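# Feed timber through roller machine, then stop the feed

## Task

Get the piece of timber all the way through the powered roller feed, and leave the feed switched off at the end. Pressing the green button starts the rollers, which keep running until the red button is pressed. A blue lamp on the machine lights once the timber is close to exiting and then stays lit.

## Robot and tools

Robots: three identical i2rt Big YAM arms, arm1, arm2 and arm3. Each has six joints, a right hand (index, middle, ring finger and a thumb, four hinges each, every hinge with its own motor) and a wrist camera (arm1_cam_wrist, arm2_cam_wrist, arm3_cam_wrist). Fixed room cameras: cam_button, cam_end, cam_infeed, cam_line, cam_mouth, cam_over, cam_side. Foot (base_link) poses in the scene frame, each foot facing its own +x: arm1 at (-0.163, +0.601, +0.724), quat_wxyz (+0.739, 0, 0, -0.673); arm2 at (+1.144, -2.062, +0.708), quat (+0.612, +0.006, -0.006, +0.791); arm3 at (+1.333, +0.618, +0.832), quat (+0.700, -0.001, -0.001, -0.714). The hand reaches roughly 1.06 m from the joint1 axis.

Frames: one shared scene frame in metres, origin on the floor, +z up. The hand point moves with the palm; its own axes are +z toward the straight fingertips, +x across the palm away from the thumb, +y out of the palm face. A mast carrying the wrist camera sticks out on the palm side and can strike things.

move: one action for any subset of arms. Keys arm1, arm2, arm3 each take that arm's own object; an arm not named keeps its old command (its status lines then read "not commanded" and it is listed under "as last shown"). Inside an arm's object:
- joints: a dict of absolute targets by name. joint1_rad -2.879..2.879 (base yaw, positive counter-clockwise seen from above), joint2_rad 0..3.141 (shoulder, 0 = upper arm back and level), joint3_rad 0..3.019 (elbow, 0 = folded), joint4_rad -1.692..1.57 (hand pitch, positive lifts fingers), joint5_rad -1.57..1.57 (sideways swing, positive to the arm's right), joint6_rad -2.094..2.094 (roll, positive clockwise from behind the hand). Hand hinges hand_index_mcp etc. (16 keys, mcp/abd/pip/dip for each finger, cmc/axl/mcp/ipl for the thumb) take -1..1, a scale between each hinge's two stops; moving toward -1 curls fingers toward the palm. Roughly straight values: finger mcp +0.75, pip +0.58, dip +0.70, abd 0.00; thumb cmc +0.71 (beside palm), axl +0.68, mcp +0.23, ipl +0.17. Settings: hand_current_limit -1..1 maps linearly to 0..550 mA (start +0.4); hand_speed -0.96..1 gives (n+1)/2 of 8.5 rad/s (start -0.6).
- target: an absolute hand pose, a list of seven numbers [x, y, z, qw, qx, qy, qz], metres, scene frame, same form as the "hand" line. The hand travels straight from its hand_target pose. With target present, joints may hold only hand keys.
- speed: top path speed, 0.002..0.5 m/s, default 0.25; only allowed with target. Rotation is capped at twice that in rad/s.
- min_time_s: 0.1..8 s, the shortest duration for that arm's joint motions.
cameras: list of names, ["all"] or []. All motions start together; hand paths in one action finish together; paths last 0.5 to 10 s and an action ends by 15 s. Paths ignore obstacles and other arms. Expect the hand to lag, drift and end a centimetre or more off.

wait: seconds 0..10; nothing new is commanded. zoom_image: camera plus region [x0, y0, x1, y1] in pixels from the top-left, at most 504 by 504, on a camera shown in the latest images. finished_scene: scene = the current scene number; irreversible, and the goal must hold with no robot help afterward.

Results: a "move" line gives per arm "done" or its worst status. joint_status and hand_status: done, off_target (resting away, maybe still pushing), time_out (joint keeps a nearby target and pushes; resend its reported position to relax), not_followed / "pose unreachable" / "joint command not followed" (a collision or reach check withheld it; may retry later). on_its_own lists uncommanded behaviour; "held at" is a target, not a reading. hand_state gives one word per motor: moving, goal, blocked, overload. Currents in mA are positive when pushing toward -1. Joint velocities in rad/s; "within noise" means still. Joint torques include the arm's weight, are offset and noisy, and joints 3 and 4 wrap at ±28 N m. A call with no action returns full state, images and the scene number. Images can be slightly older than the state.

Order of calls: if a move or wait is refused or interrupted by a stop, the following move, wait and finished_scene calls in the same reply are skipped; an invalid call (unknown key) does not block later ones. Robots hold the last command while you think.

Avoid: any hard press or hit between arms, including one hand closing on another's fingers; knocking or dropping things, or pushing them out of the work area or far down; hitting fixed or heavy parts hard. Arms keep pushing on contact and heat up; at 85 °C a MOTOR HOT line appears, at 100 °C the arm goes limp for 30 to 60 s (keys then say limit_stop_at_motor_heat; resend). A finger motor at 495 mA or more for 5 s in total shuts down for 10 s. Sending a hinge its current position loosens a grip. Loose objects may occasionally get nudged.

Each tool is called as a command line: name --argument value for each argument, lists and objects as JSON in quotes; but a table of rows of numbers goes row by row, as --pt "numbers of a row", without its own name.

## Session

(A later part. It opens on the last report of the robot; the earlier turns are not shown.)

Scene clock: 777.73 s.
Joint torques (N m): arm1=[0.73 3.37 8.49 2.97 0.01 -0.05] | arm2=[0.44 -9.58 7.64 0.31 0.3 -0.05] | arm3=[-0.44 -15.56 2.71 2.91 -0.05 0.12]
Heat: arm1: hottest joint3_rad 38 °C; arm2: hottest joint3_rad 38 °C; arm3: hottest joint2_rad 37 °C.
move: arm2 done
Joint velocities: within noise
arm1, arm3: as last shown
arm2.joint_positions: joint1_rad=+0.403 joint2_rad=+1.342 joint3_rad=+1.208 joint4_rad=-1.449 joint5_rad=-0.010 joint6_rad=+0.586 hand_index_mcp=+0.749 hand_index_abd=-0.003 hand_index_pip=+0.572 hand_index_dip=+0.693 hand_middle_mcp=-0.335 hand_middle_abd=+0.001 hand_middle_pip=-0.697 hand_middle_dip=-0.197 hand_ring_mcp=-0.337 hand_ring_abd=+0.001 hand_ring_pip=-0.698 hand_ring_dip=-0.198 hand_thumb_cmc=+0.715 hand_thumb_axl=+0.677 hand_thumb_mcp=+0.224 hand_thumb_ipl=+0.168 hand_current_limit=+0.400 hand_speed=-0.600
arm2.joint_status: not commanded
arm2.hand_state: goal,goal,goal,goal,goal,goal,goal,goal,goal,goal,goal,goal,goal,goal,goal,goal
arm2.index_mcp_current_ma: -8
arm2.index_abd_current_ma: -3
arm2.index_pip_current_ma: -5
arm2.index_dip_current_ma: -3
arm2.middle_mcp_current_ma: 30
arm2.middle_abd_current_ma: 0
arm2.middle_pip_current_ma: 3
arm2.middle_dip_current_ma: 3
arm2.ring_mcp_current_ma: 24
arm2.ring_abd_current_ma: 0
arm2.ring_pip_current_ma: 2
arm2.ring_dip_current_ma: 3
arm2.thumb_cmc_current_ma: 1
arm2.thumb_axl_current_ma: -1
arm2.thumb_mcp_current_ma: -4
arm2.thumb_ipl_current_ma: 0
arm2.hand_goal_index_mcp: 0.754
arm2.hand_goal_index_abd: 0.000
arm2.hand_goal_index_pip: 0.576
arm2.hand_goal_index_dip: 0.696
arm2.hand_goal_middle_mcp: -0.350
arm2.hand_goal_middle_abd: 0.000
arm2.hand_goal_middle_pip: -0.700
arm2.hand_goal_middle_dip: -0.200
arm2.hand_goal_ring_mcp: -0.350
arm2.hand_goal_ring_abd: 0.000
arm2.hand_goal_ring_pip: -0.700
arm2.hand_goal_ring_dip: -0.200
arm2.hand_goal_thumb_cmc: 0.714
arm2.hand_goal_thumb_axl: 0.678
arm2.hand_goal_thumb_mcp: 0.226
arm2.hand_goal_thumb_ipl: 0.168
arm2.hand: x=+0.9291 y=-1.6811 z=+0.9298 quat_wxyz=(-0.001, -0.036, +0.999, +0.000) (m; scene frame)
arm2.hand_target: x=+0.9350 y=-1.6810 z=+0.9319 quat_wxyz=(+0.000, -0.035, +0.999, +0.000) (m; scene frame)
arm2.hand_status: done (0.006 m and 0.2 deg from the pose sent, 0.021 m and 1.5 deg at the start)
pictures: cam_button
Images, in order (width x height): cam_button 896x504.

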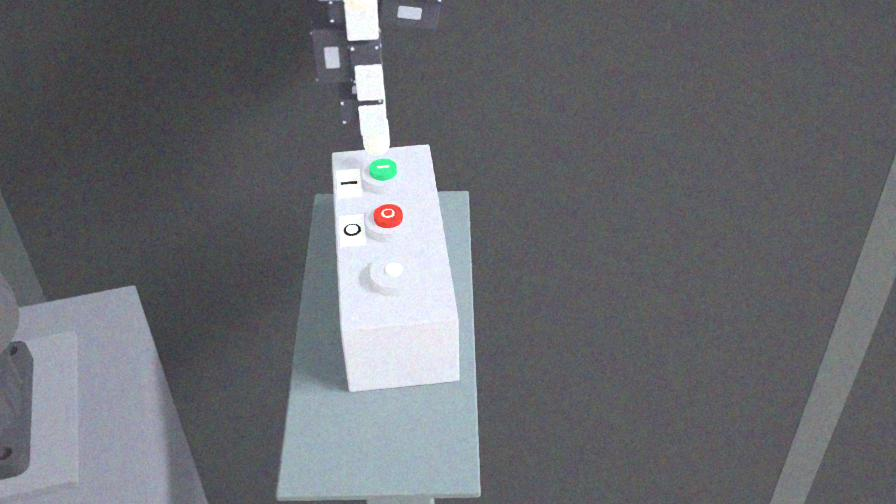

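move --arm2 '{"target": [0.940, -1.677, 0.925, 0, -0.035, 0.999, 0], "speed": 0.05}' --cameras '["cam_button"]'

zoom_image --camera "cam_button" --region '[300, 60, 480, 240]'

Scene clock: 783.80 s.
Joint torques (N m): arm1=[0.85 3.08 8.54 3 0.02 -0.04] | arm2=[0.26 -9.11 6.9 1.01 0.31 -0.06] | arm3=[-0.56 -15.79 2.65 2.91 -0.05 0.15]
Heat: arm1: hottest joint3_rad 38 °C; arm2: hottest joint3_rad 37 °C; arm3: hottest joint2_rad 37 °C.
move: arm2 done
Joint velocities: within noise
arm1, arm3: as last shown
arm2.joint_positions: joint1_rad=+0.388 joint2_rad=+1.342 joint3_rad=+1.202 joint4_rad=-1.449 joint5_rad=-0.010 joint6_rad=+0.569 hand_index_mcp=+0.749 hand_index_abd=-0.005 hand_index_pip=+0.573 hand_index_dip=+0.694 hand_middle_mcp=-0.335 hand_middle_abd=+0.001 hand_middle_pip=-0.697 hand_middle_dip=-0.197 hand_ring_mcp=-0.337 hand_ring_abd=+0.001 hand_ring_pip=-0.698 hand_ring_dip=-0.198 hand_thumb_cmc=+0.715 hand_thumb_axl=+0.677 hand_thumb_mcp=+0.224 hand_thumb_ipl=+0.168 hand_current_limit=+0.400 hand_speed=-0.600
arm2.joint_status: not commanded
arm2.hand_state: goal,goal,goal,goal,goal,goal,goal,goal,goal,goal,goal,goal,goal,goal,goal,goal
arm2.index_mcp_current_ma: -7
arm2.index_abd_current_ma: -6
arm2.index_pip_current_ma: -4
arm2.index_dip_current_ma: -3
arm2.middle_mcp_current_ma: 30
arm2.middle_abd_current_ma: 0
arm2.middle_pip_current_ma: 3
arm2.middle_dip_current_ma: 3
arm2.ring_mcp_current_ma: 24
arm2.ring_abd_current_ma: 0
arm2.ring_pip_current_ma: 2
arm2.ring_dip_current_ma: 3
arm2.thumb_cmc_current_ma: 1
arm2.thumb_axl_current_ma: -1
arm2.thumb_mcp_current_ma: -4
arm2.thumb_ipl_current_ma: 0
arm2.hand_goal_index_mcp: 0.754
arm2.hand_goal_index_abd: 0.000
arm2.hand_goal_index_pip: 0.576
arm2.hand_goal_index_dip: 0.696
arm2.hand_goal_middle_mcp: -0.350
arm2.hand_goal_middle_abd: 0.000
arm2.hand_goal_middle_pip: -0.700
arm2.hand_goal_middle_dip: -0.200
arm2.hand_goal_ring_mcp: -0.350
arm2.hand_goal_ring_abd: 0.000
arm2.hand_goal_ring_pip: -0.700
arm2.hand_goal_ring_dip: -0.200
arm2.hand_goal_thumb_cmc: 0.714
arm2.hand_goal_thumb_axl: 0.678
arm2.hand_goal_thumb_mcp: 0.226
arm2.hand_goal_thumb_ipl: 0.168
arm2.hand: x=+0.9346 y=-1.6790 z=+0.9273 quat_wxyz=(+0.000, -0.036, +0.999, -0.002) (m; scene frame)
arm2.hand_target: x=+0.9400 y=-1.6771 z=+0.9251 quat_wxyz=(+0.000, -0.035, +0.999, +0.000) (m; scene frame)
arm2.hand_status: done (0.006 m and 0.3 deg from the pose sent, 0.013 m and 0.2 deg at the start)
pictures: cam_button
Images, in order (width x height): cam_button 896x504.

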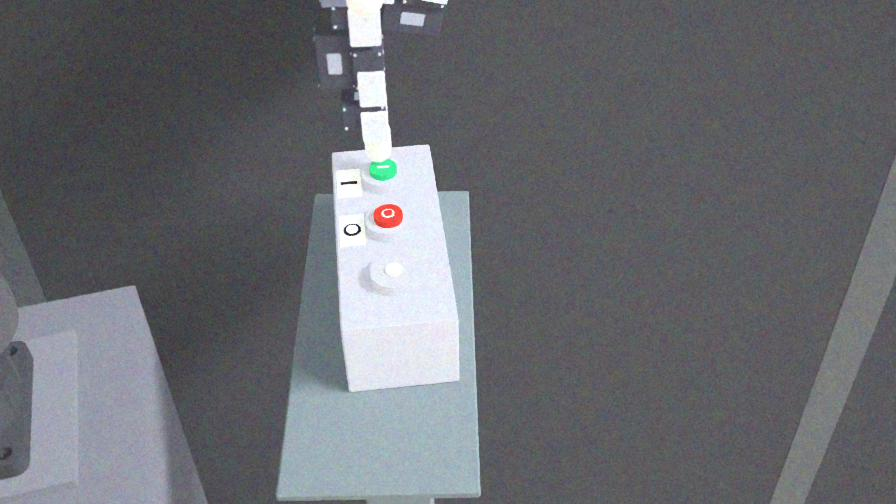

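Scaled by 2.800 from the camera's 896x504 image, which has a finer 1280x720 frame.

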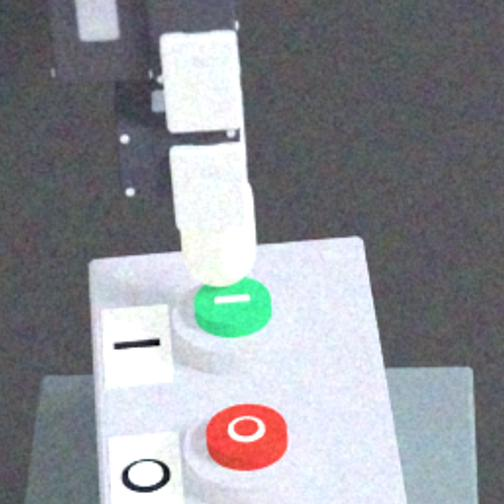

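move --arm2 '{"target": [0.942, -1.673, 0.912, 0, -0.035, 0.999, 0], "speed": 0.04}' --cameras '["cam_button"]'

zoom_image --camera "cam_button" --region '[300, 60, 480, 240]'

Scene clock: 787.43 s.
Joint torques (N m): arm1=[0.62 3.31 8.51 3.02 0.01 -0.04] | arm2=[0.03 -8 6.05 1.43 0.28 -0.08] | arm3=[-0.32 -15.38 2.77 2.78 -0.07 0.11]
Heat: arm1: hottest joint3_rad 38 °C; arm2: hottest joint3_rad 37 °C; arm3: hottest joint2_rad 37 °C.
move: arm2 off_target
Joint velocities: within noise
arm1, arm3: as last shown
arm2.joint_positions: joint1_rad=+0.380 joint2_rad=+1.337 joint3_rad=+1.188 joint4_rad=-1.423 joint5_rad=-0.010 joint6_rad=+0.562 hand_index_mcp=+0.768 hand_index_abd=-0.006 hand_index_pip=+0.586 hand_index_dip=+0.699 hand_middle_mcp=-0.335 hand_middle_abd=+0.001 hand_middle_pip=-0.697 hand_middle_dip=-0.197 hand_ring_mcp=-0.337 hand_ring_abd=+0.001 hand_ring_pip=-0.698 hand_ring_dip=-0.198 hand_thumb_cmc=+0.715 hand_thumb_axl=+0.677 hand_thumb_mcp=+0.224 hand_thumb_ipl=+0.168 hand_current_limit=+0.400 hand_speed=-0.600
arm2.joint_status: not commanded
arm2.hand_state: goal,goal,goal,goal,goal,goal,goal,goal,goal,goal,goal,goal,goal,goal,goal,goal
arm2.index_mcp_current_ma: 28
arm2.index_abd_current_ma: -7
arm2.index_pip_current_ma: 17
arm2.index_dip_current_ma: 4
arm2.middle_mcp_current_ma: 30
arm2.middle_abd_current_ma: 0
arm2.middle_pip_current_ma: 3
arm2.middle_dip_current_ma: 3
arm2.ring_mcp_current_ma: 24
arm2.ring_abd_current_ma: 0
arm2.ring_pip_current_ma: 2
arm2.ring_dip_current_ma: 3
arm2.thumb_cmc_current_ma: 1
arm2.thumb_axl_current_ma: -1
arm2.thumb_mcp_current_ma: -4
arm2.thumb_ipl_current_ma: 0
arm2.hand_goal_index_mcp: 0.754
arm2.hand_goal_index_abd: 0.000
arm2.hand_goal_index_pip: 0.576
arm2.hand_goal_index_dip: 0.696
arm2.hand_goal_middle_mcp: -0.350
arm2.hand_goal_middle_abd: 0.000
arm2.hand_goal_middle_pip: -0.700
arm2.hand_goal_middle_dip: -0.200
arm2.hand_goal_ring_mcp: -0.350
arm2.hand_goal_ring_abd: 0.000
arm2.hand_goal_ring_pip: -0.700
arm2.hand_goal_ring_dip: -0.200
arm2.hand_goal_thumb_cmc: 0.714
arm2.hand_goal_thumb_axl: 0.678
arm2.hand_goal_thumb_mcp: 0.226
arm2.hand_goal_thumb_ipl: 0.168
arm2.hand: x=+0.9360 y=-1.6756 z=+0.9248 quat_wxyz=(-0.005, -0.036, +0.999, +0.005) (m; scene frame)
arm2.hand_target: x=+0.9422 y=-1.6734 z=+0.9123 quat_wxyz=(+0.000, -0.035, +0.999, +0.000) (m; scene frame)
arm2.hand_status: off_target (0.014 m and 0.8 deg from the pose sent, 0.018 m and 0.3 deg at the start)
pictures: cam_button
Images, in order (width x height): cam_button 896x504.

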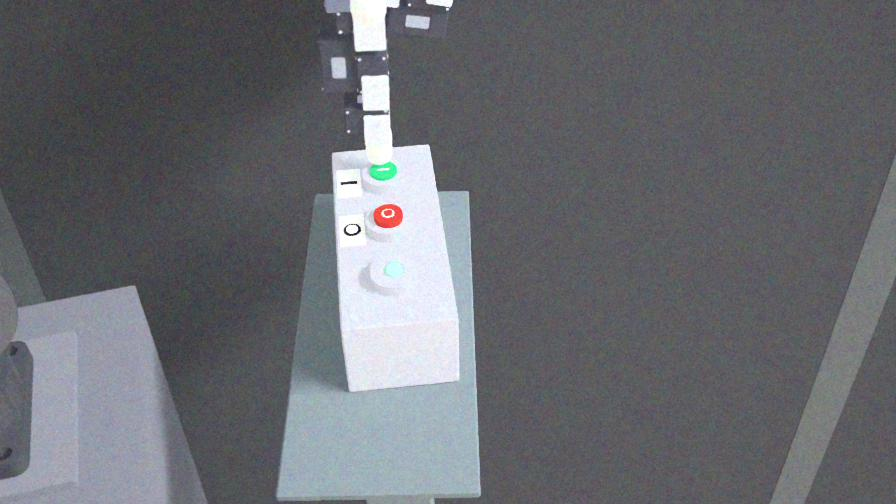

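Scaled by 2.800 from the camera's 896x504 image, which has a finer 1280x720 frame.

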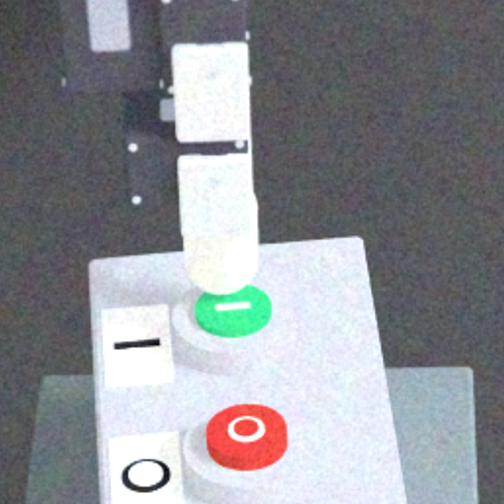

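move --arm2 '{"target": [0.945, -1.673, 0.96, 0, -0.035, 0.999, 0], "speed": 0.15}' --cameras '["cam_button", "cam_infeed", "cam_mouth", "cam_over"]'

Scene clock: 793.43 s.
Joint torques (N m): arm1=[0.85 3.31 8.55 2.97 0.01 -0.03] | arm2=[0.32 -8.82 11.89 0.16 0.29 -0.05] | arm3=[-0.03 -15.56 2.43 2.85 -0.15 0.11]
Heat: arm1: hottest joint3_rad 38 °C; arm2: hottest joint3_rad 37 °C; arm3: hottest joint2_rad 37 °C.
move: arm2 off_target
Joint velocities: within noise
arm1.joint_positions: joint1_rad=+0.096 joint2_rad=+0.624 joint3_rad=+1.487 joint4_rad=-1.369 joint5_rad=+0.003 joint6_rad=+1.175 hand_index_mcp=+0.754 hand_index_abd=+0.001 hand_index_pip=+0.577 hand_index_dip=+0.696 hand_middle_mcp=+0.754 hand_middle_abd=+0.001 hand_middle_pip=+0.577 hand_middle_dip=+0.696 hand_ring_mcp=+0.754 hand_ring_abd=+0.000 hand_ring_pip=+0.577 hand_ring_dip=+0.696 hand_thumb_cmc=+0.714 hand_thumb_axl=+0.677 hand_thumb_mcp=+0.226 hand_thumb_ipl=+0.168 hand_current_limit=+0.400 hand_speed=-0.600
arm1.joint_status: not commanded
arm1.hand_state: goal,goal,goal,goal,goal,goal,goal,goal,goal,goal,goal,goal,goal,goal,goal,goal
arm1.index_mcp_current_ma: 0
arm1.index_abd_current_ma: 0
arm1.index_pip_current_ma: 0
arm1.index_dip_current_ma: 0
arm1.middle_mcp_current_ma: 0
arm1.middle_abd_current_ma: 0
arm1.middle_pip_current_ma: 0
arm1.middle_dip_current_ma: 0
arm1.ring_mcp_current_ma: 0
arm1.ring_abd_current_ma: 0
arm1.ring_pip_current_ma: 0
arm1.ring_dip_current_ma: 0
arm1.thumb_cmc_current_ma: 0
arm1.thumb_axl_current_ma: 0
arm1.thumb_mcp_current_ma: 0
arm1.thumb_ipl_current_ma: 0
arm1.hand_goal_index_mcp: 0.754
arm1.hand_goal_index_abd: 0.000
arm1.hand_goal_index_pip: 0.576
arm1.hand_goal_index_dip: 0.696
arm1.hand_goal_middle_mcp: 0.754
arm1.hand_goal_middle_abd: 0.000
arm1.hand_goal_middle_pip: 0.576
arm1.hand_goal_middle_dip: 0.696
arm1.hand_goal_ring_mcp: 0.754
arm1.hand_goal_ring_abd: 0.000
arm1.hand_goal_ring_pip: 0.576
arm1.hand_goal_ring_dip: 0.696
arm1.hand_goal_thumb_cmc: 0.714
arm1.hand_goal_thumb_axl: 0.678
arm1.hand_goal_thumb_mcp: 0.226
arm1.hand_goal_thumb_ipl: 0.168
arm1.hand: x=-0.2073 y=+0.3639 z=+1.3119 quat_wxyz=(+0.395, +0.759, -0.408, +0.319) (m; scene frame)
arm1.hand_target: x=-0.2079 y=+0.3671 z=+1.3225 quat_wxyz=(+0.403, +0.753, -0.405, +0.326) (m; scene frame)
arm1.hand_status: not commanded
arm2.joint_positions: joint1_rad=+0.369 joint2_rad=+1.330 joint3_rad=+1.218 joint4_rad=-1.522 joint5_rad=-0.009 joint6_rad=+0.552 hand_index_mcp=+0.749 hand_index_abd=-0.003 hand_index_pip=+0.574 hand_index_dip=+0.696 hand_middle_mcp=-0.335 hand_middle_abd=+0.001 hand_middle_pip=-0.697 hand_middle_dip=-0.197 hand_ring_mcp=-0.337 hand_ring_abd=+0.001 hand_ring_pip=-0.698 hand_ring_dip=-0.198 hand_thumb_cmc=+0.715 hand_thumb_axl=+0.677 hand_thumb_mcp=+0.224 hand_thumb_ipl=+0.168 hand_current_limit=+0.400 hand_speed=-0.600
arm2.joint_status: not commanded
arm2.hand_state: goal,goal,goal,goal,goal,goal,goal,goal,goal,goal,goal,goal,goal,goal,goal,goal
arm2.index_mcp_current_ma: -7
arm2.index_abd_current_ma: -3
arm2.index_pip_current_ma: -2
arm2.index_dip_current_ma: 0
arm2.middle_mcp_current_ma: 30
arm2.middle_abd_current_ma: 0
arm2.middle_pip_current_ma: 3
arm2.middle_dip_current_ma: 3
arm2.ring_mcp_current_ma: 24
arm2.ring_abd_current_ma: 0
arm2.ring_pip_current_ma: 2
arm2.ring_dip_current_ma: 3
arm2.thumb_cmc_current_ma: 1
arm2.thumb_axl_current_ma: -1
arm2.thumb_mcp_current_ma: -4
arm2.thumb_ipl_current_ma: 0
arm2.hand_goal_index_mcp: 0.754
arm2.hand_goal_index_abd: 0.000
arm2.hand_goal_index_pip: 0.576
arm2.hand_goal_index_dip: 0.696
arm2.hand_goal_middle_mcp: -0.350
arm2.hand_goal_middle_abd: 0.000
arm2.hand_goal_middle_pip: -0.700
arm2.hand_goal_middle_dip: -0.200
arm2.hand_goal_ring_mcp: -0.350
arm2.hand_goal_ring_abd: 0.000
arm2.hand_goal_ring_pip: -0.700
arm2.hand_goal_ring_dip: -0.200
arm2.hand_goal_thumb_cmc: 0.714
arm2.hand_goal_thumb_axl: 0.678
arm2.hand_goal_thumb_mcp: 0.226
arm2.hand_goal_thumb_ipl: 0.168
arm2.hand: x=+0.9490 y=-1.6863 z=+0.9356 quat_wxyz=(+0.013, -0.036, +0.999, -0.020) (m; scene frame)
arm2.hand_target: x=+0.9457 y=-1.6739 z=+0.9599 quat_wxyz=(+0.000, -0.035, +0.999, +0.000) (m; scene frame)
arm2.hand_status: off_target (0.028 m and 2.7 deg from the pose sent, 0.036 m and 0.8 deg at the start)
arm3: as last shown
arm3.joint_positions: joint1_rad=-0.327 joint2_rad=+2.549 joint3_rad=+0.952 joint4_rad=+1.253 joint5_rad=-0.330 joint6_rad=-0.116 hand_index_mcp=+0.451 hand_index_abd=+0.000 hand_index_pip=+0.586 hand_index_dip=-0.597 hand_middle_mcp=+0.450 hand_middle_abd=-0.002 hand_middle_pip=+0.584 hand_middle_dip=-0.597 hand_ring_mcp=+0.447 hand_ring_abd=-0.001 hand_ring_pip=+0.585 hand_ring_dip=-0.597 hand_thumb_cmc=-0.572 hand_thumb_axl=+0.676 hand_thumb_mcp=+0.214 hand_thumb_ipl=+0.165 hand_current_limit=+0.700 hand_speed=-0.750
arm3.index_abd_current_ma: 0
arm3.hand: x=+1.1627 y=+0.0185 z=+0.7371 quat_wxyz=(+0.584, +0.812, +0.001, +0.000) (m; scene frame)
pictures: cam_button, cam_infeed, cam_mouth, cam_over
Images, in order (width x height): cam_button 896x504, cam_infeed 896x504, cam_mouth 896x504, cam_over 896x504.

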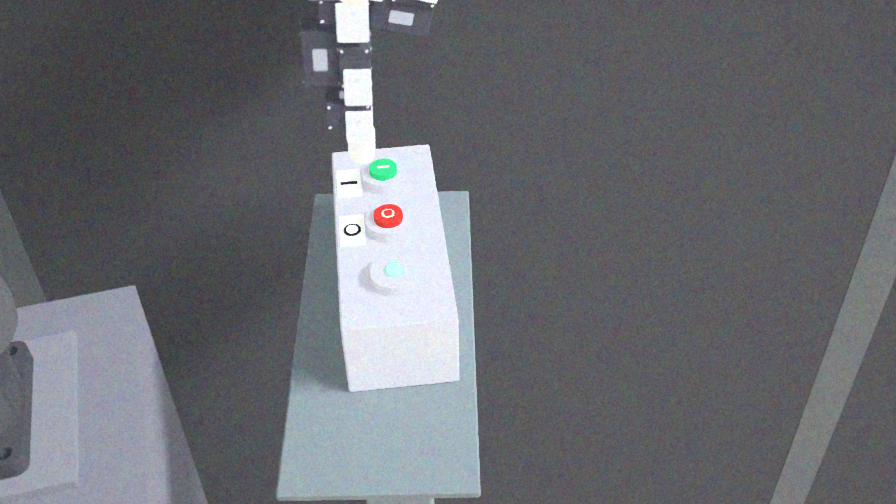

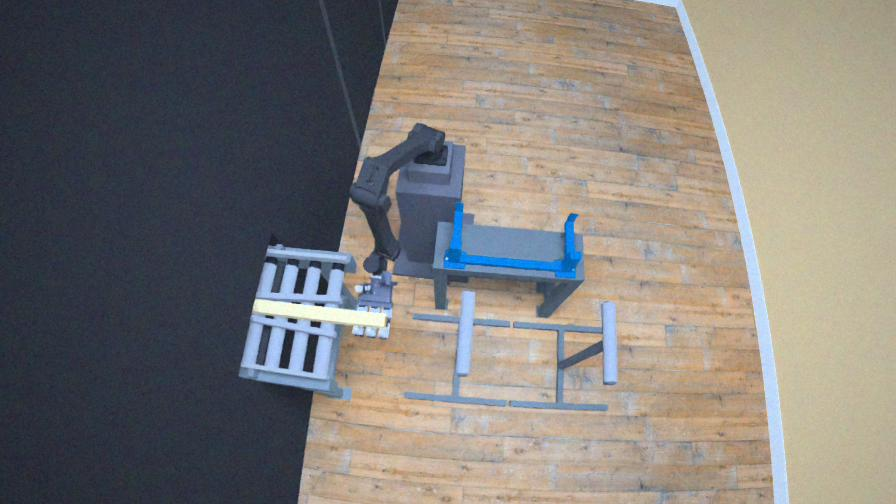

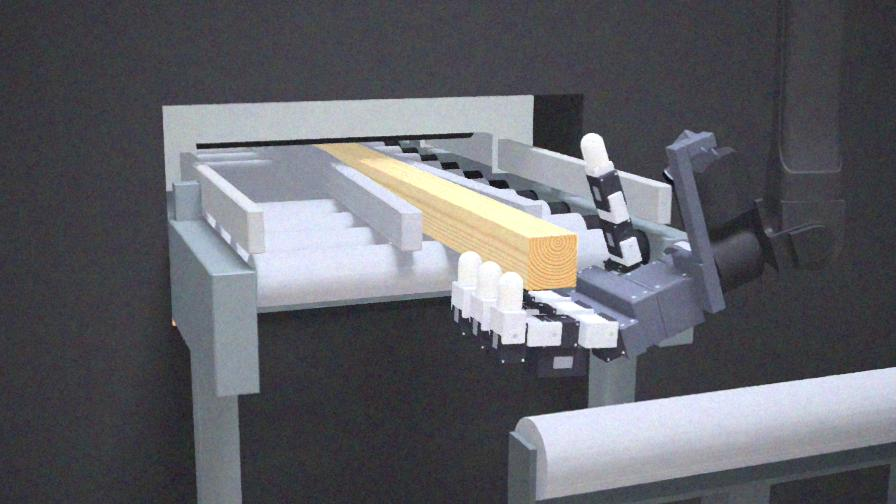

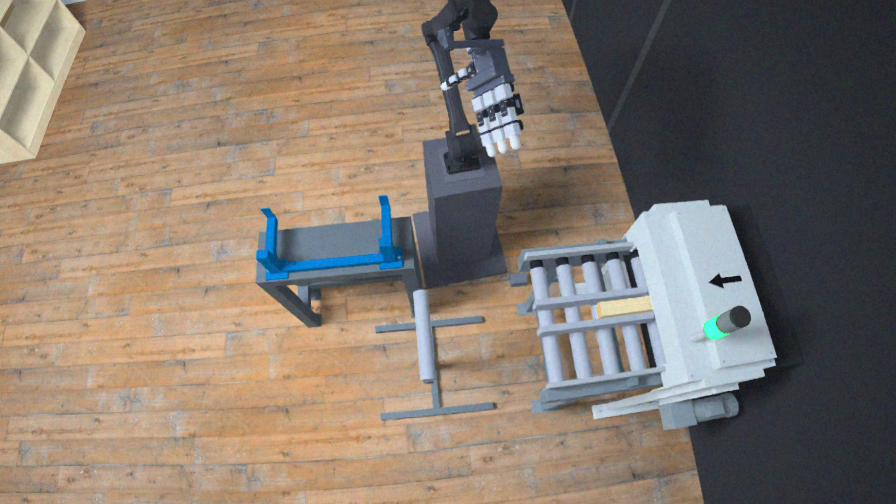

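move --arm2 '{"target": [0.990, -1.668, 0.965, 0, -0.035, 0.999, 0], "speed": 0.2}' --cameras '["cam_button", "cam_over", "cam_end"]'

Scene clock: 796.93 s.
Joint torques (N m): arm1=[0.79 3.14 8.53 3 0.01 -0.04] | arm2=[0.56 -8.12 9.59 0.23 0.11 -0.05] | arm3=[-0.56 -15.5 2.44 2.77 -0.15 0.11]
Heat: arm1: hottest joint3_rad 38 °C; arm2: hottest joint3_rad 37 °C; arm3: hottest joint2_rad 37 °C.
move: arm2 off_target
Joint velocities: within noise
arm1, arm3: as last shown
arm2.joint_positions: joint1_rad=+0.256 joint2_rad=+1.281 joint3_rad=+1.218 joint4_rad=-1.540 joint5_rad=-0.004 joint6_rad=+0.441 hand_index_mcp=+0.749 hand_index_abd=-0.003 hand_index_pip=+0.574 hand_index_dip=+0.696 hand_middle_mcp=-0.335 hand_middle_abd=+0.001 hand_middle_pip=-0.697 hand_middle_dip=-0.197 hand_ring_mcp=-0.337 hand_ring_abd=+0.001 hand_ring_pip=-0.698 hand_ring_dip=-0.198 hand_thumb_cmc=+0.715 hand_thumb_axl=+0.677 hand_thumb_mcp=+0.224 hand_thumb_ipl=+0.168 hand_current_limit=+0.400 hand_speed=-0.600
arm2.joint_status: not commanded
arm2.hand_state: goal,goal,goal,goal,goal,goal,goal,goal,goal,goal,goal,goal,goal,goal,goal,goal
arm2.index_mcp_current_ma: -7
arm2.index_abd_current_ma: -3
arm2.index_pip_current_ma: -2
arm2.index_dip_current_ma: 0
arm2.middle_mcp_current_ma: 30
arm2.middle_abd_current_ma: 0
arm2.middle_pip_current_ma: 3
arm2.middle_dip_current_ma: 3
arm2.ring_mcp_current_ma: 24
arm2.ring_abd_current_ma: 0
arm2.ring_pip_current_ma: 2
arm2.ring_dip_current_ma: 3
arm2.thumb_cmc_current_ma: 1
arm2.thumb_axl_current_ma: -1
arm2.thumb_mcp_current_ma: -4
arm2.thumb_ipl_current_ma: 0
arm2.hand_goal_index_mcp: 0.754
arm2.hand_goal_index_abd: 0.000
arm2.hand_goal_index_pip: 0.576
arm2.hand_goal_index_dip: 0.696
arm2.hand_goal_middle_mcp: -0.350
arm2.hand_goal_middle_abd: 0.000
arm2.hand_goal_middle_pip: -0.700
arm2.hand_goal_middle_dip: -0.200
arm2.hand_goal_ring_mcp: -0.350
arm2.hand_goal_ring_abd: 0.000
arm2.hand_goal_ring_pip: -0.700
arm2.hand_goal_ring_dip: -0.200
arm2.hand_goal_thumb_cmc: 0.714
arm2.hand_goal_thumb_axl: 0.678
arm2.hand_goal_thumb_mcp: 0.226
arm2.hand_goal_thumb_ipl: 0.168
arm2.hand: x=+0.9888 y=-1.6725 z=+0.9543 quat_wxyz=(+0.005, -0.035, +0.999, -0.007) (m; scene frame)
arm2.hand_target: x=+0.9900 y=-1.6682 z=+0.9649 quat_wxyz=(+0.000, -0.035, +0.999, +0.000) (m; scene frame)
arm2.hand_status: off_target (0.012 m and 0.9 deg from the pose sent, 0.054 m and 2.7 deg at the start)
pictures: cam_button, cam_end, cam_over
Images, in order (width x height): cam_button 896x504, cam_end 896x504, cam_over 896x504.

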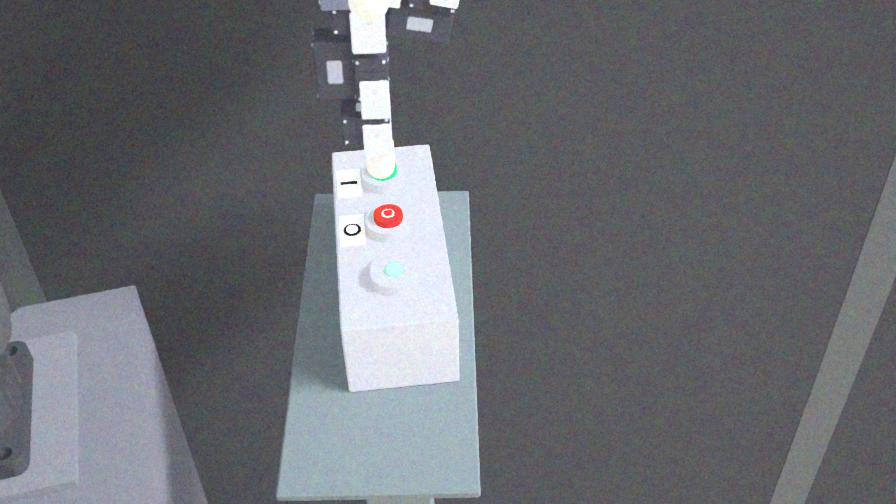

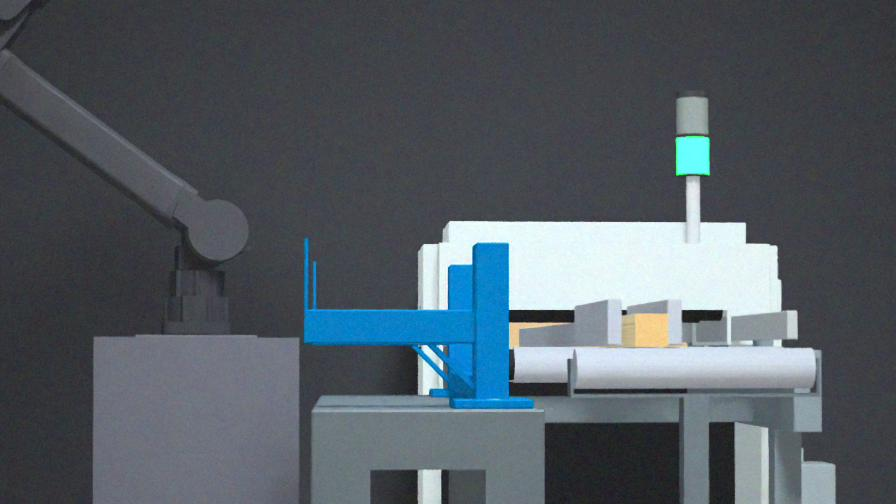

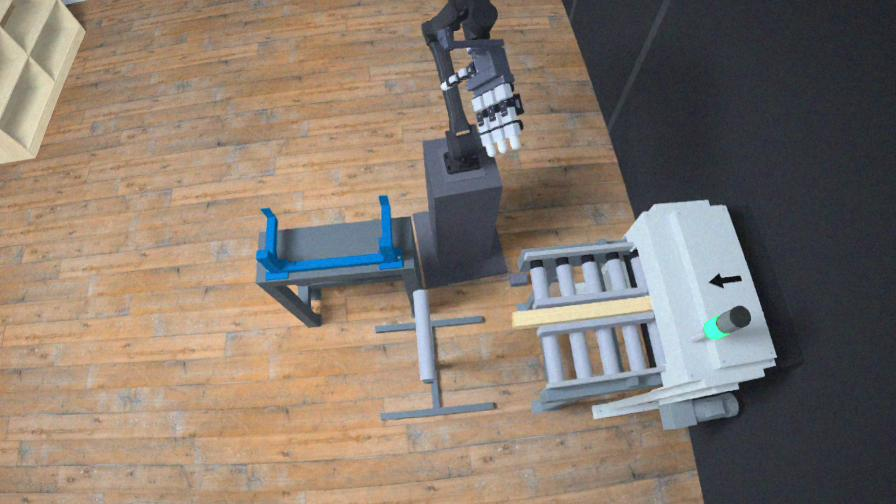

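move --arm2 '{"target": [0.999, -1.665, 0.938, 0, -0.035, 0.999, 0], "speed": 0.15}' --cameras '["cam_button", "cam_over", "cam_infeed"]'

Scene clock: 801.10 s.
Joint torques (N m): arm1=[0.62 3.19 8.51 3 0.01 -0.04] | arm2=[0.44 -8.06 7.1 1.07 0.12 -0.04] | arm3=[-0.44 -15.38 2.47 2.81 -0.15 0.1]
Heat: arm1: hottest joint3_rad 38 °C; arm2: hottest joint3_rad 37 °C; arm3: hottest joint2_rad 37 °C.
move: arm2 done
Joint velocities: within noise
arm1, arm3: as last shown
arm2.joint_positions: joint1_rad=+0.232 joint2_rad=+1.281 joint3_rad=+1.180 joint4_rad=-1.491 joint5_rad=-0.004 joint6_rad=+0.415 hand_index_mcp=+0.749 hand_index_abd=-0.003 hand_index_pip=+0.574 hand_index_dip=+0.696 hand_middle_mcp=-0.335 hand_middle_abd=+0.001 hand_middle_pip=-0.697 hand_middle_dip=-0.197 hand_ring_mcp=-0.337 hand_ring_abd=+0.001 hand_ring_pip=-0.698 hand_ring_dip=-0.198 hand_thumb_cmc=+0.715 hand_thumb_axl=+0.677 hand_thumb_mcp=+0.224 hand_thumb_ipl=+0.168 hand_current_limit=+0.400 hand_speed=-0.600
arm2.joint_status: not commanded
arm2.hand_state: goal,goal,goal,goal,goal,goal,goal,goal,goal,goal,goal,goal,goal,goal,goal,goal
arm2.index_mcp_current_ma: -7
arm2.index_abd_current_ma: -3
arm2.index_pip_current_ma: -2
arm2.index_dip_current_ma: 0
arm2.middle_mcp_current_ma: 30
arm2.middle_abd_current_ma: 0
arm2.middle_pip_current_ma: 3
arm2.middle_dip_current_ma: 3
arm2.ring_mcp_current_ma: 24
arm2.ring_abd_current_ma: 0
arm2.ring_pip_current_ma: 2
arm2.ring_dip_current_ma: 3
arm2.thumb_cmc_current_ma: 1
arm2.thumb_axl_current_ma: -1
arm2.thumb_mcp_current_ma: -4
arm2.thumb_ipl_current_ma: 0
arm2.hand_goal_index_mcp: 0.754
arm2.hand_goal_index_abd: 0.000
arm2.hand_goal_index_pip: 0.576
arm2.hand_goal_index_dip: 0.696
arm2.hand_goal_middle_mcp: -0.350
arm2.hand_goal_middle_abd: 0.000
arm2.hand_goal_middle_pip: -0.700
arm2.hand_goal_middle_dip: -0.200
arm2.hand_goal_ring_mcp: -0.350
arm2.hand_goal_ring_abd: 0.000
arm2.hand_goal_ring_pip: -0.700
arm2.hand_goal_ring_dip: -0.200
arm2.hand_goal_thumb_cmc: 0.714
arm2.hand_goal_thumb_axl: 0.678
arm2.hand_goal_thumb_mcp: 0.226
arm2.hand_goal_thumb_ipl: 0.168
arm2.hand: x=+0.9953 y=-1.6668 z=+0.9405 quat_wxyz=(+0.002, -0.036, +0.999, -0.002) (m; scene frame)
arm2.hand_target: x=+0.9989 y=-1.6651 z=+0.9380 quat_wxyz=(+0.000, -0.035, +0.999, +0.000) (m; scene frame)
arm2.hand_status: done (0.005 m and 0.3 deg from the pose sent, 0.021 m and 0.9 deg at the start)
pictures: cam_button, cam_infeed, cam_over
Images, in order (width x height): cam_button 896x504, cam_infeed 896x504, cam_over 896x504.

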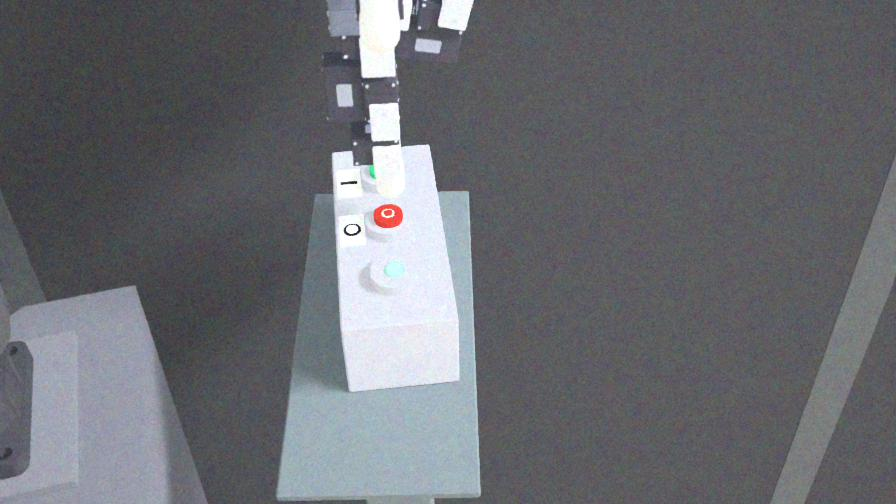

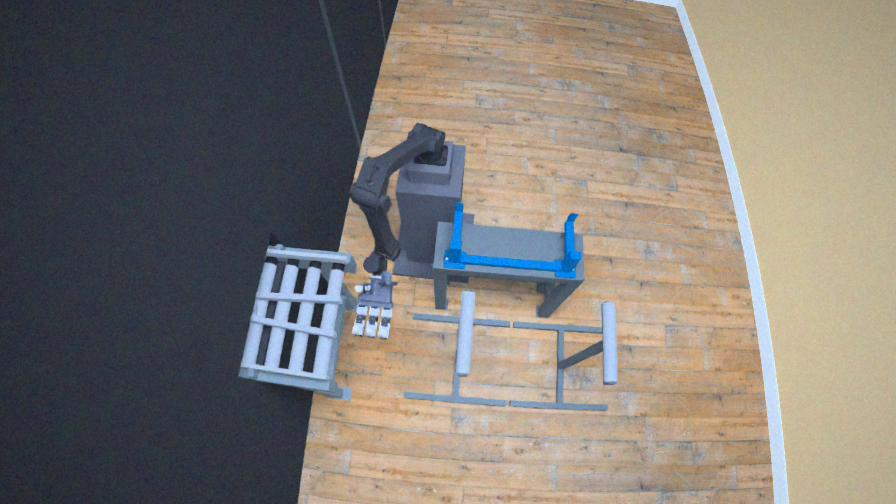

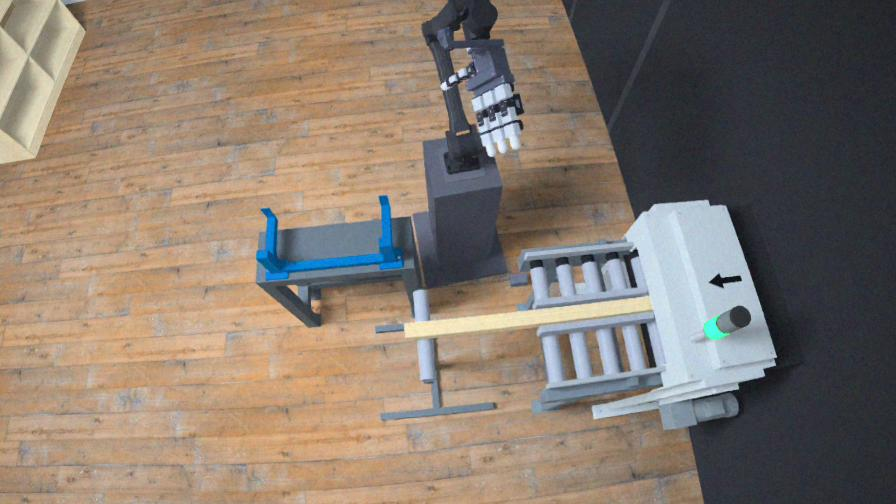

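move --arm2 '{"target": [1.006, -1.667, 0.933, 0, -0.035, 0.999, 0], "speed": 0.15}' --cameras '["cam_button", "cam_over", "cam_end"]'

Scene clock: 803.57 s.
Joint torques (N m): arm1=[0.67 3.25 8.54 3.02 0.02 -0.06] | arm2=[0.26 -8.53 7.06 1.1 0.13 -0.06] | arm3=[-0.56 -15.56 2.5 2.82 -0.15 0.12]
Heat: arm1: hottest joint3_rad 38 °C; arm2: hottest joint3_rad 36 °C; arm3: hottest joint2_rad 37 °C.
move: arm2 done
Joint velocities: within noise
arm1: as last shown
arm2.joint_positions: joint1_rad=+0.217 joint2_rad=+1.277 joint3_rad=+1.157 joint4_rad=-1.479 joint5_rad=-0.004 joint6_rad=+0.400 hand_index_mcp=+0.749 hand_index_abd=-0.003 hand_index_pip=+0.574 hand_index_dip=+0.696 hand_middle_mcp=-0.335 hand_middle_abd=+0.001 hand_middle_pip=-0.697 hand_middle_dip=-0.197 hand_ring_mcp=-0.337 hand_ring_abd=+0.001 hand_ring_pip=-0.698 hand_ring_dip=-0.198 hand_thumb_cmc=+0.715 hand_thumb_axl=+0.677 hand_thumb_mcp=+0.224 hand_thumb_ipl=+0.168 hand_current_limit=+0.400 hand_speed=-0.600
arm2.joint_status: not commanded
arm2.hand_state: goal,goal,goal,goal,goal,goal,goal,goal,goal,goal,goal,goal,goal,goal,goal,goal
arm2.index_mcp_current_ma: -7
arm2.index_abd_current_ma: -3
arm2.index_pip_current_ma: -2
arm2.index_dip_current_ma: 0
arm2.middle_mcp_current_ma: 30
arm2.middle_abd_current_ma: 0
arm2.middle_pip_current_ma: 3
arm2.middle_dip_current_ma: 3
arm2.ring_mcp_current_ma: 24
arm2.ring_abd_current_ma: 0
arm2.ring_pip_current_ma: 2
arm2.ring_dip_current_ma: 3
arm2.thumb_cmc_current_ma: 1
arm2.thumb_axl_current_ma: -1
arm2.thumb_mcp_current_ma: -4
arm2.thumb_ipl_current_ma: 0
arm2.hand_goal_index_mcp: 0.754
arm2.hand_goal_index_abd: 0.000
arm2.hand_goal_index_pip: 0.576
arm2.hand_goal_index_dip: 0.696
arm2.hand_goal_middle_mcp: -0.350
arm2.hand_goal_middle_abd: 0.000
arm2.hand_goal_middle_pip: -0.700
arm2.hand_goal_middle_dip: -0.200
arm2.hand_goal_ring_mcp: -0.350
arm2.hand_goal_ring_abd: 0.000
arm2.hand_goal_ring_pip: -0.700
arm2.hand_goal_ring_dip: -0.200
arm2.hand_goal_thumb_cmc: 0.714
arm2.hand_goal_thumb_axl: 0.678
arm2.hand_goal_thumb_mcp: 0.226
arm2.hand_goal_thumb_ipl: 0.168
arm2.hand: x=+1.0018 y=-1.6679 z=+0.9326 quat_wxyz=(+0.003, -0.036, +0.999, -0.005) (m; scene frame)
arm2.hand_target: x=+1.0060 y=-1.6671 z=+0.9329 quat_wxyz=(+0.000, -0.035, +0.999, +0.000) (m; scene frame)
arm2.hand_status: done (0.004 m and 0.7 deg from the pose sent, 0.013 m and 0.3 deg at the start)
arm3.joint_positions: joint1_rad=-0.327 joint2_rad=+2.549 joint3_rad=+0.952 joint4_rad=+1.253 joint5_rad=-0.330 joint6_rad=-0.116 hand_index_mcp=+0.451 hand_index_abd=+0.000 hand_index_pip=+0.586 hand_index_dip=-0.597 hand_middle_mcp=+0.450 hand_middle_abd=-0.002 hand_middle_pip=+0.584 hand_middle_dip=-0.597 hand_ring_mcp=+0.447 hand_ring_abd=-0.001 hand_ring_pip=+0.585 hand_ring_dip=-0.597 hand_thumb_cmc=-0.572 hand_thumb_axl=+0.676 hand_thumb_mcp=+0.214 hand_thumb_ipl=+0.165 hand_current_limit=+0.700 hand_speed=-0.750
arm3.joint_status: not commanded
arm3.hand_state: blocked,goal,goal,goal,blocked,goal,goal,goal,blocked,goal,goal,goal,goal,goal,goal,goal
arm3.index_mcp_current_ma: 39
arm3.index_abd_current_ma: 0
arm3.index_pip_current_ma: 7
arm3.index_dip_current_ma: 2
arm3.middle_mcp_current_ma: 39
arm3.middle_abd_current_ma: -1
arm3.middle_pip_current_ma: 5
arm3.middle_dip_current_ma: 2
arm3.ring_mcp_current_ma: 30
arm3.ring_abd_current_ma: 0
arm3.ring_pip_current_ma: 6
arm3.ring_dip_current_ma: 2
arm3.thumb_cmc_current_ma: -1
arm3.thumb_axl_current_ma: -2
arm3.thumb_mcp_current_ma: -7
arm3.thumb_ipl_current_ma: -3
arm3.hand_goal_index_mcp: 0.426
arm3.hand_goal_index_abd: 0.000
arm3.hand_goal_index_pip: 0.578
arm3.hand_goal_index_dip: -0.600
arm3.hand_goal_middle_mcp: 0.426
arm3.hand_goal_middle_abd: 0.000
arm3.hand_goal_middle_pip: 0.578
arm3.hand_goal_middle_dip: -0.600
arm3.hand_goal_ring_mcp: 0.426
arm3.hand_goal_ring_abd: 0.000
arm3.hand_goal_ring_pip: 0.578
arm3.hand_goal_ring_dip: -0.600
arm3.hand_goal_thumb_cmc: -0.570
arm3.hand_goal_thumb_axl: 0.678
arm3.hand_goal_thumb_mcp: 0.220
arm3.hand_goal_thumb_ipl: 0.168
arm3.hand: x=+1.1627 y=+0.0185 z=+0.7371 quat_wxyz=(+0.584, +0.812, +0.001, +0.000) (m; scene frame)
arm3.hand_target: x=+1.1621 y=+0.0181 z=+0.7350 quat_wxyz=(+0.590, +0.807, +0.000, +0.000) (m; scene frame)
arm3.hand_status: not commanded
pictures: cam_button, cam_end, cam_over
Images, in order (width x height): cam_button 896x504, cam_end 896x504, cam_over 896x504.

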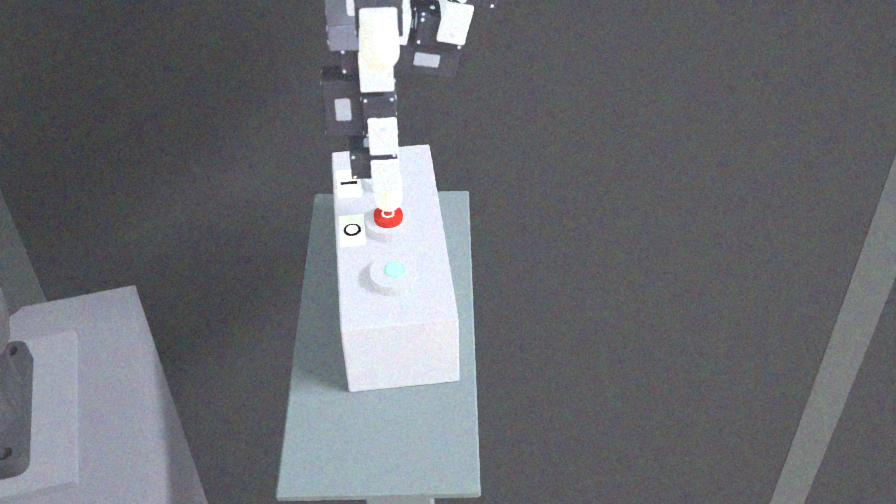

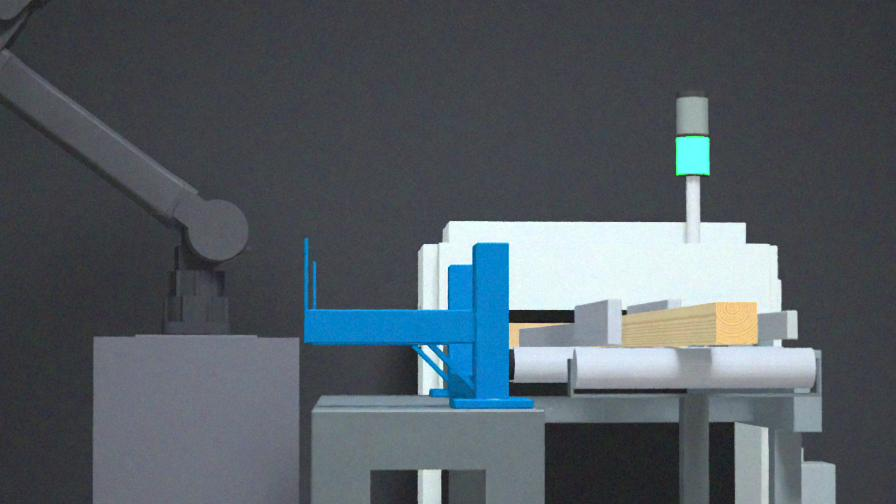

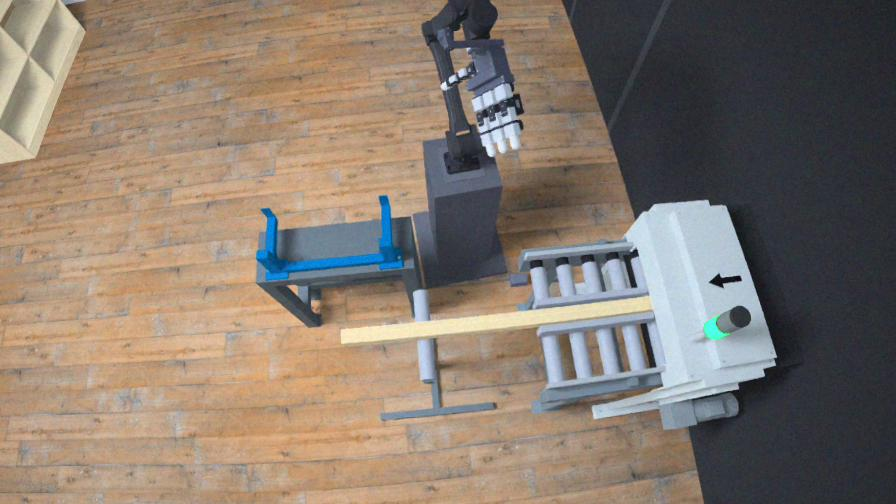

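wait --seconds 0.3 --cameras '["cam_over", "cam_side"]'

Scene clock: 807.77 s.
Joint torques (N m): arm1=[0.79 3.14 8.54 3.03 0.02 -0.03] | arm2=[0.32 -8.59 7.05 1.09 0.13 -0.05] | arm3=[-0.21 -15.74 2.45 2.77 -0.15 0.1]
Heat: arm1: hottest joint3_rad 38 °C; arm2: hottest joint3_rad 36 °C; arm3: hottest joint2_rad 37 °C.
Joint velocities: within noise
arm1.joint_positions: joint1_rad=+0.096 joint2_rad=+0.624 joint3_rad=+1.487 joint4_rad=-1.369 joint5_rad=+0.003 joint6_rad=+1.175 hand_index_mcp=+0.754 hand_index_abd=+0.001 hand_index_pip=+0.577 hand_index_dip=+0.696 hand_middle_mcp=+0.754 hand_middle_abd=+0.001 hand_middle_pip=+0.577 hand_middle_dip=+0.696 hand_ring_mcp=+0.754 hand_ring_abd=+0.000 hand_ring_pip=+0.577 hand_ring_dip=+0.696 hand_thumb_cmc=+0.714 hand_thumb_axl=+0.677 hand_thumb_mcp=+0.226 hand_thumb_ipl=+0.168 hand_current_limit=+0.400 hand_speed=-0.600
arm1.joint_status: not commanded
arm1.hand_state: goal,goal,goal,goal,goal,goal,goal,goal,goal,goal,goal,goal,goal,goal,goal,goal
arm1.index_mcp_current_ma: 0
arm1.index_abd_current_ma: 0
arm1.index_pip_current_ma: 0
arm1.index_dip_current_ma: 0
arm1.middle_mcp_current_ma: 0
arm1.middle_abd_current_ma: 0
arm1.middle_pip_current_ma: 0
arm1.middle_dip_current_ma: 0
arm1.ring_mcp_current_ma: 0
arm1.ring_abd_current_ma: 0
arm1.ring_pip_current_ma: 0
arm1.ring_dip_current_ma: 0
arm1.thumb_cmc_current_ma: 0
arm1.thumb_axl_current_ma: 0
arm1.thumb_mcp_current_ma: 0
arm1.thumb_ipl_current_ma: 0
arm1.hand_goal_index_mcp: 0.754
arm1.hand_goal_index_abd: 0.000
arm1.hand_goal_index_pip: 0.576
arm1.hand_goal_index_dip: 0.696
arm1.hand_goal_middle_mcp: 0.754
arm1.hand_goal_middle_abd: 0.000
arm1.hand_goal_middle_pip: 0.576
arm1.hand_goal_middle_dip: 0.696
arm1.hand_goal_ring_mcp: 0.754
arm1.hand_goal_ring_abd: 0.000
arm1.hand_goal_ring_pip: 0.576
arm1.hand_goal_ring_dip: 0.696
arm1.hand_goal_thumb_cmc: 0.714
arm1.hand_goal_thumb_axl: 0.678
arm1.hand_goal_thumb_mcp: 0.226
arm1.hand_goal_thumb_ipl: 0.168
arm1.hand: x=-0.2073 y=+0.3639 z=+1.3119 quat_wxyz=(+0.395, +0.759, -0.408, +0.319) (m; scene frame)
arm1.hand_target: x=-0.2079 y=+0.3671 z=+1.3225 quat_wxyz=(+0.403, +0.753, -0.405, +0.326) (m; scene frame)
arm1.hand_status: not commanded
arm2.joint_positions: joint1_rad=+0.217 joint2_rad=+1.277 joint3_rad=+1.157 joint4_rad=-1.479 joint5_rad=-0.004 joint6_rad=+0.399 hand_index_mcp=+0.749 hand_index_abd=-0.003 hand_index_pip=+0.574 hand_index_dip=+0.696 hand_middle_mcp=-0.335 hand_middle_abd=+0.001 hand_middle_pip=-0.697 hand_middle_dip=-0.197 hand_ring_mcp=-0.337 hand_ring_abd=+0.001 hand_ring_pip=-0.698 hand_ring_dip=-0.198 hand_thumb_cmc=+0.715 hand_thumb_axl=+0.677 hand_thumb_mcp=+0.224 hand_thumb_ipl=+0.168 hand_current_limit=+0.400 hand_speed=-0.600
arm2.joint_status: not commanded
arm2.hand_state: goal,goal,goal,goal,goal,goal,goal,goal,goal,goal,goal,goal,goal,goal,goal,goal
arm2.index_mcp_current_ma: -7
arm2.index_abd_current_ma: -3
arm2.index_pip_current_ma: -2
arm2.index_dip_current_ma: 0
arm2.middle_mcp_current_ma: 30
arm2.middle_abd_current_ma: 0
arm2.middle_pip_current_ma: 3
arm2.middle_dip_current_ma: 3
arm2.ring_mcp_current_ma: 24
arm2.ring_abd_current_ma: 0
arm2.ring_pip_current_ma: 2
arm2.ring_dip_current_ma: 3
arm2.thumb_cmc_current_ma: 1
arm2.thumb_axl_current_ma: -1
arm2.thumb_mcp_current_ma: -4
arm2.thumb_ipl_current_ma: 0
arm2.hand_goal_index_mcp: 0.754
arm2.hand_goal_index_abd: 0.000
arm2.hand_goal_index_pip: 0.576
arm2.hand_goal_index_dip: 0.696
arm2.hand_goal_middle_mcp: -0.350
arm2.hand_goal_middle_abd: 0.000
arm2.hand_goal_middle_pip: -0.700
arm2.hand_goal_middle_dip: -0.200
arm2.hand_goal_ring_mcp: -0.350
arm2.hand_goal_ring_abd: 0.000
arm2.hand_goal_ring_pip: -0.700
arm2.hand_goal_ring_dip: -0.200
arm2.hand_goal_thumb_cmc: 0.714
arm2.hand_goal_thumb_axl: 0.678
arm2.hand_goal_thumb_mcp: 0.226
arm2.hand_goal_thumb_ipl: 0.168
arm2.hand: x=+1.0018 y=-1.6679 z=+0.9326 quat_wxyz=(+0.003, -0.036, +0.999, -0.005) (m; scene frame)
arm2.hand_target: x=+1.0060 y=-1.6670 z=+0.9329 quat_wxyz=(+0.000, -0.035, +0.999, +0.000) (m; scene frame)
arm2.hand_status: done (0.004 m and 0.7 deg from the pose sent, 0.013 m and 0.3 deg at the start)
arm3.joint_positions: joint1_rad=-0.327 joint2_rad=+2.549 joint3_rad=+0.952 joint4_rad=+1.253 joint5_rad=-0.330 joint6_rad=-0.116 hand_index_mcp=+0.451 hand_index_abd=+0.000 hand_index_pip=+0.586 hand_index_dip=-0.597 hand_middle_mcp=+0.450 hand_middle_abd=-0.002 hand_middle_pip=+0.584 hand_middle_dip=-0.597 hand_ring_mcp=+0.447 hand_ring_abd=-0.001 hand_ring_pip=+0.585 hand_ring_dip=-0.597 hand_thumb_cmc=-0.572 hand_thumb_axl=+0.676 hand_thumb_mcp=+0.214 hand_thumb_ipl=+0.165 hand_current_limit=+0.700 hand_speed=-0.750
arm3.joint_status: not commanded
arm3.hand_state: blocked,goal,goal,goal,blocked,goal,goal,goal,blocked,goal,goal,goal,goal,goal,goal,goal
arm3.index_mcp_current_ma: 39
arm3.index_abd_current_ma: 0
arm3.index_pip_current_ma: 7
arm3.index_dip_current_ma: 2
arm3.middle_mcp_current_ma: 39
arm3.middle_abd_current_ma: -1
arm3.middle_pip_current_ma: 5
arm3.middle_dip_current_ma: 2
arm3.ring_mcp_current_ma: 30
arm3.ring_abd_current_ma: 0
arm3.ring_pip_current_ma: 6
arm3.ring_dip_current_ma: 2
arm3.thumb_cmc_current_ma: -1
arm3.thumb_axl_current_ma: -2
arm3.thumb_mcp_current_ma: -7
arm3.thumb_ipl_current_ma: -3
arm3.hand_goal_index_mcp: 0.426
arm3.hand_goal_index_abd: 0.000
arm3.hand_goal_index_pip: 0.578
arm3.hand_goal_index_dip: -0.600
arm3.hand_goal_middle_mcp: 0.426
arm3.hand_goal_middle_abd: 0.000
arm3.hand_goal_middle_pip: 0.578
arm3.hand_goal_middle_dip: -0.600
arm3.hand_goal_ring_mcp: 0.426
arm3.hand_goal_ring_abd: 0.000
arm3.hand_goal_ring_pip: 0.578
arm3.hand_goal_ring_dip: -0.600
arm3.hand_goal_thumb_cmc: -0.570
arm3.hand_goal_thumb_axl: 0.678
arm3.hand_goal_thumb_mcp: 0.220
arm3.hand_goal_thumb_ipl: 0.168
arm3.hand: x=+1.1627 y=+0.0185 z=+0.7371 quat_wxyz=(+0.584, +0.812, +0.001, +0.000) (m; scene frame)
arm3.hand_target: x=+1.1621 y=+0.0181 z=+0.7350 quat_wxyz=(+0.590, +0.807, +0.000, +0.000) (m; scene frame)
arm3.hand_status: not commanded
wait: 0.30 s; at rest from the start
pictures: cam_over, cam_side
Images, in order (width x height): cam_over 896x504, cam_side 896x504.

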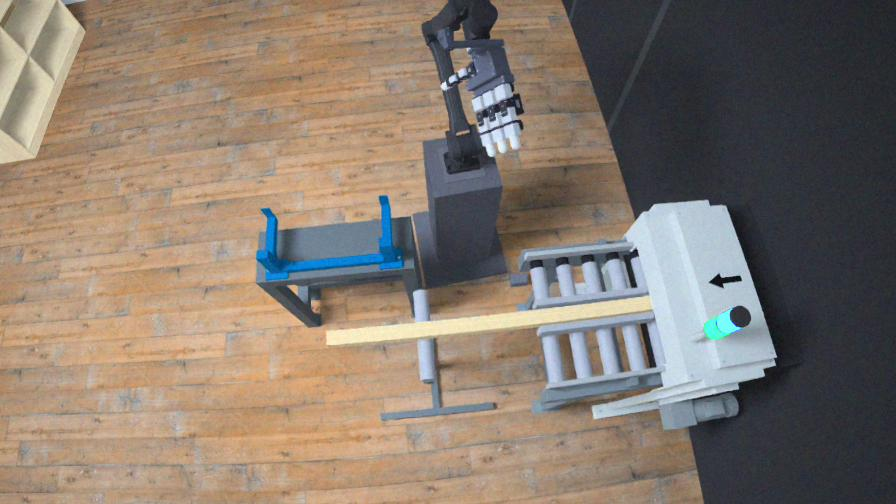

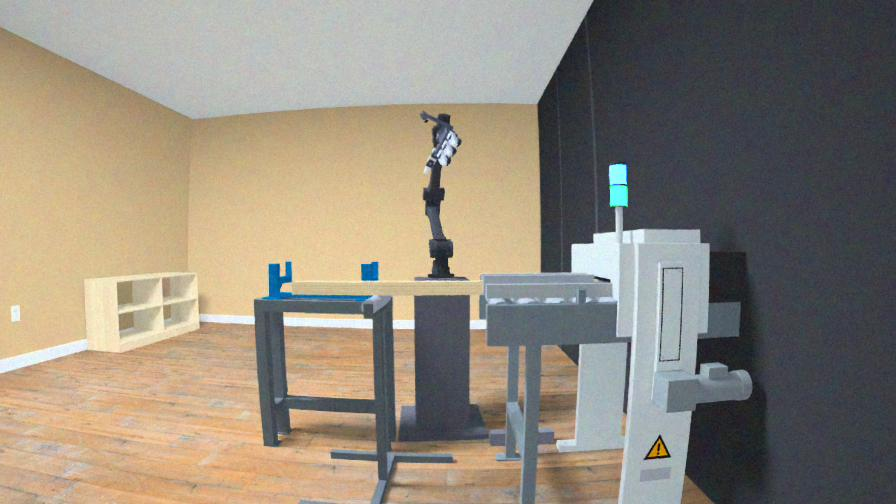

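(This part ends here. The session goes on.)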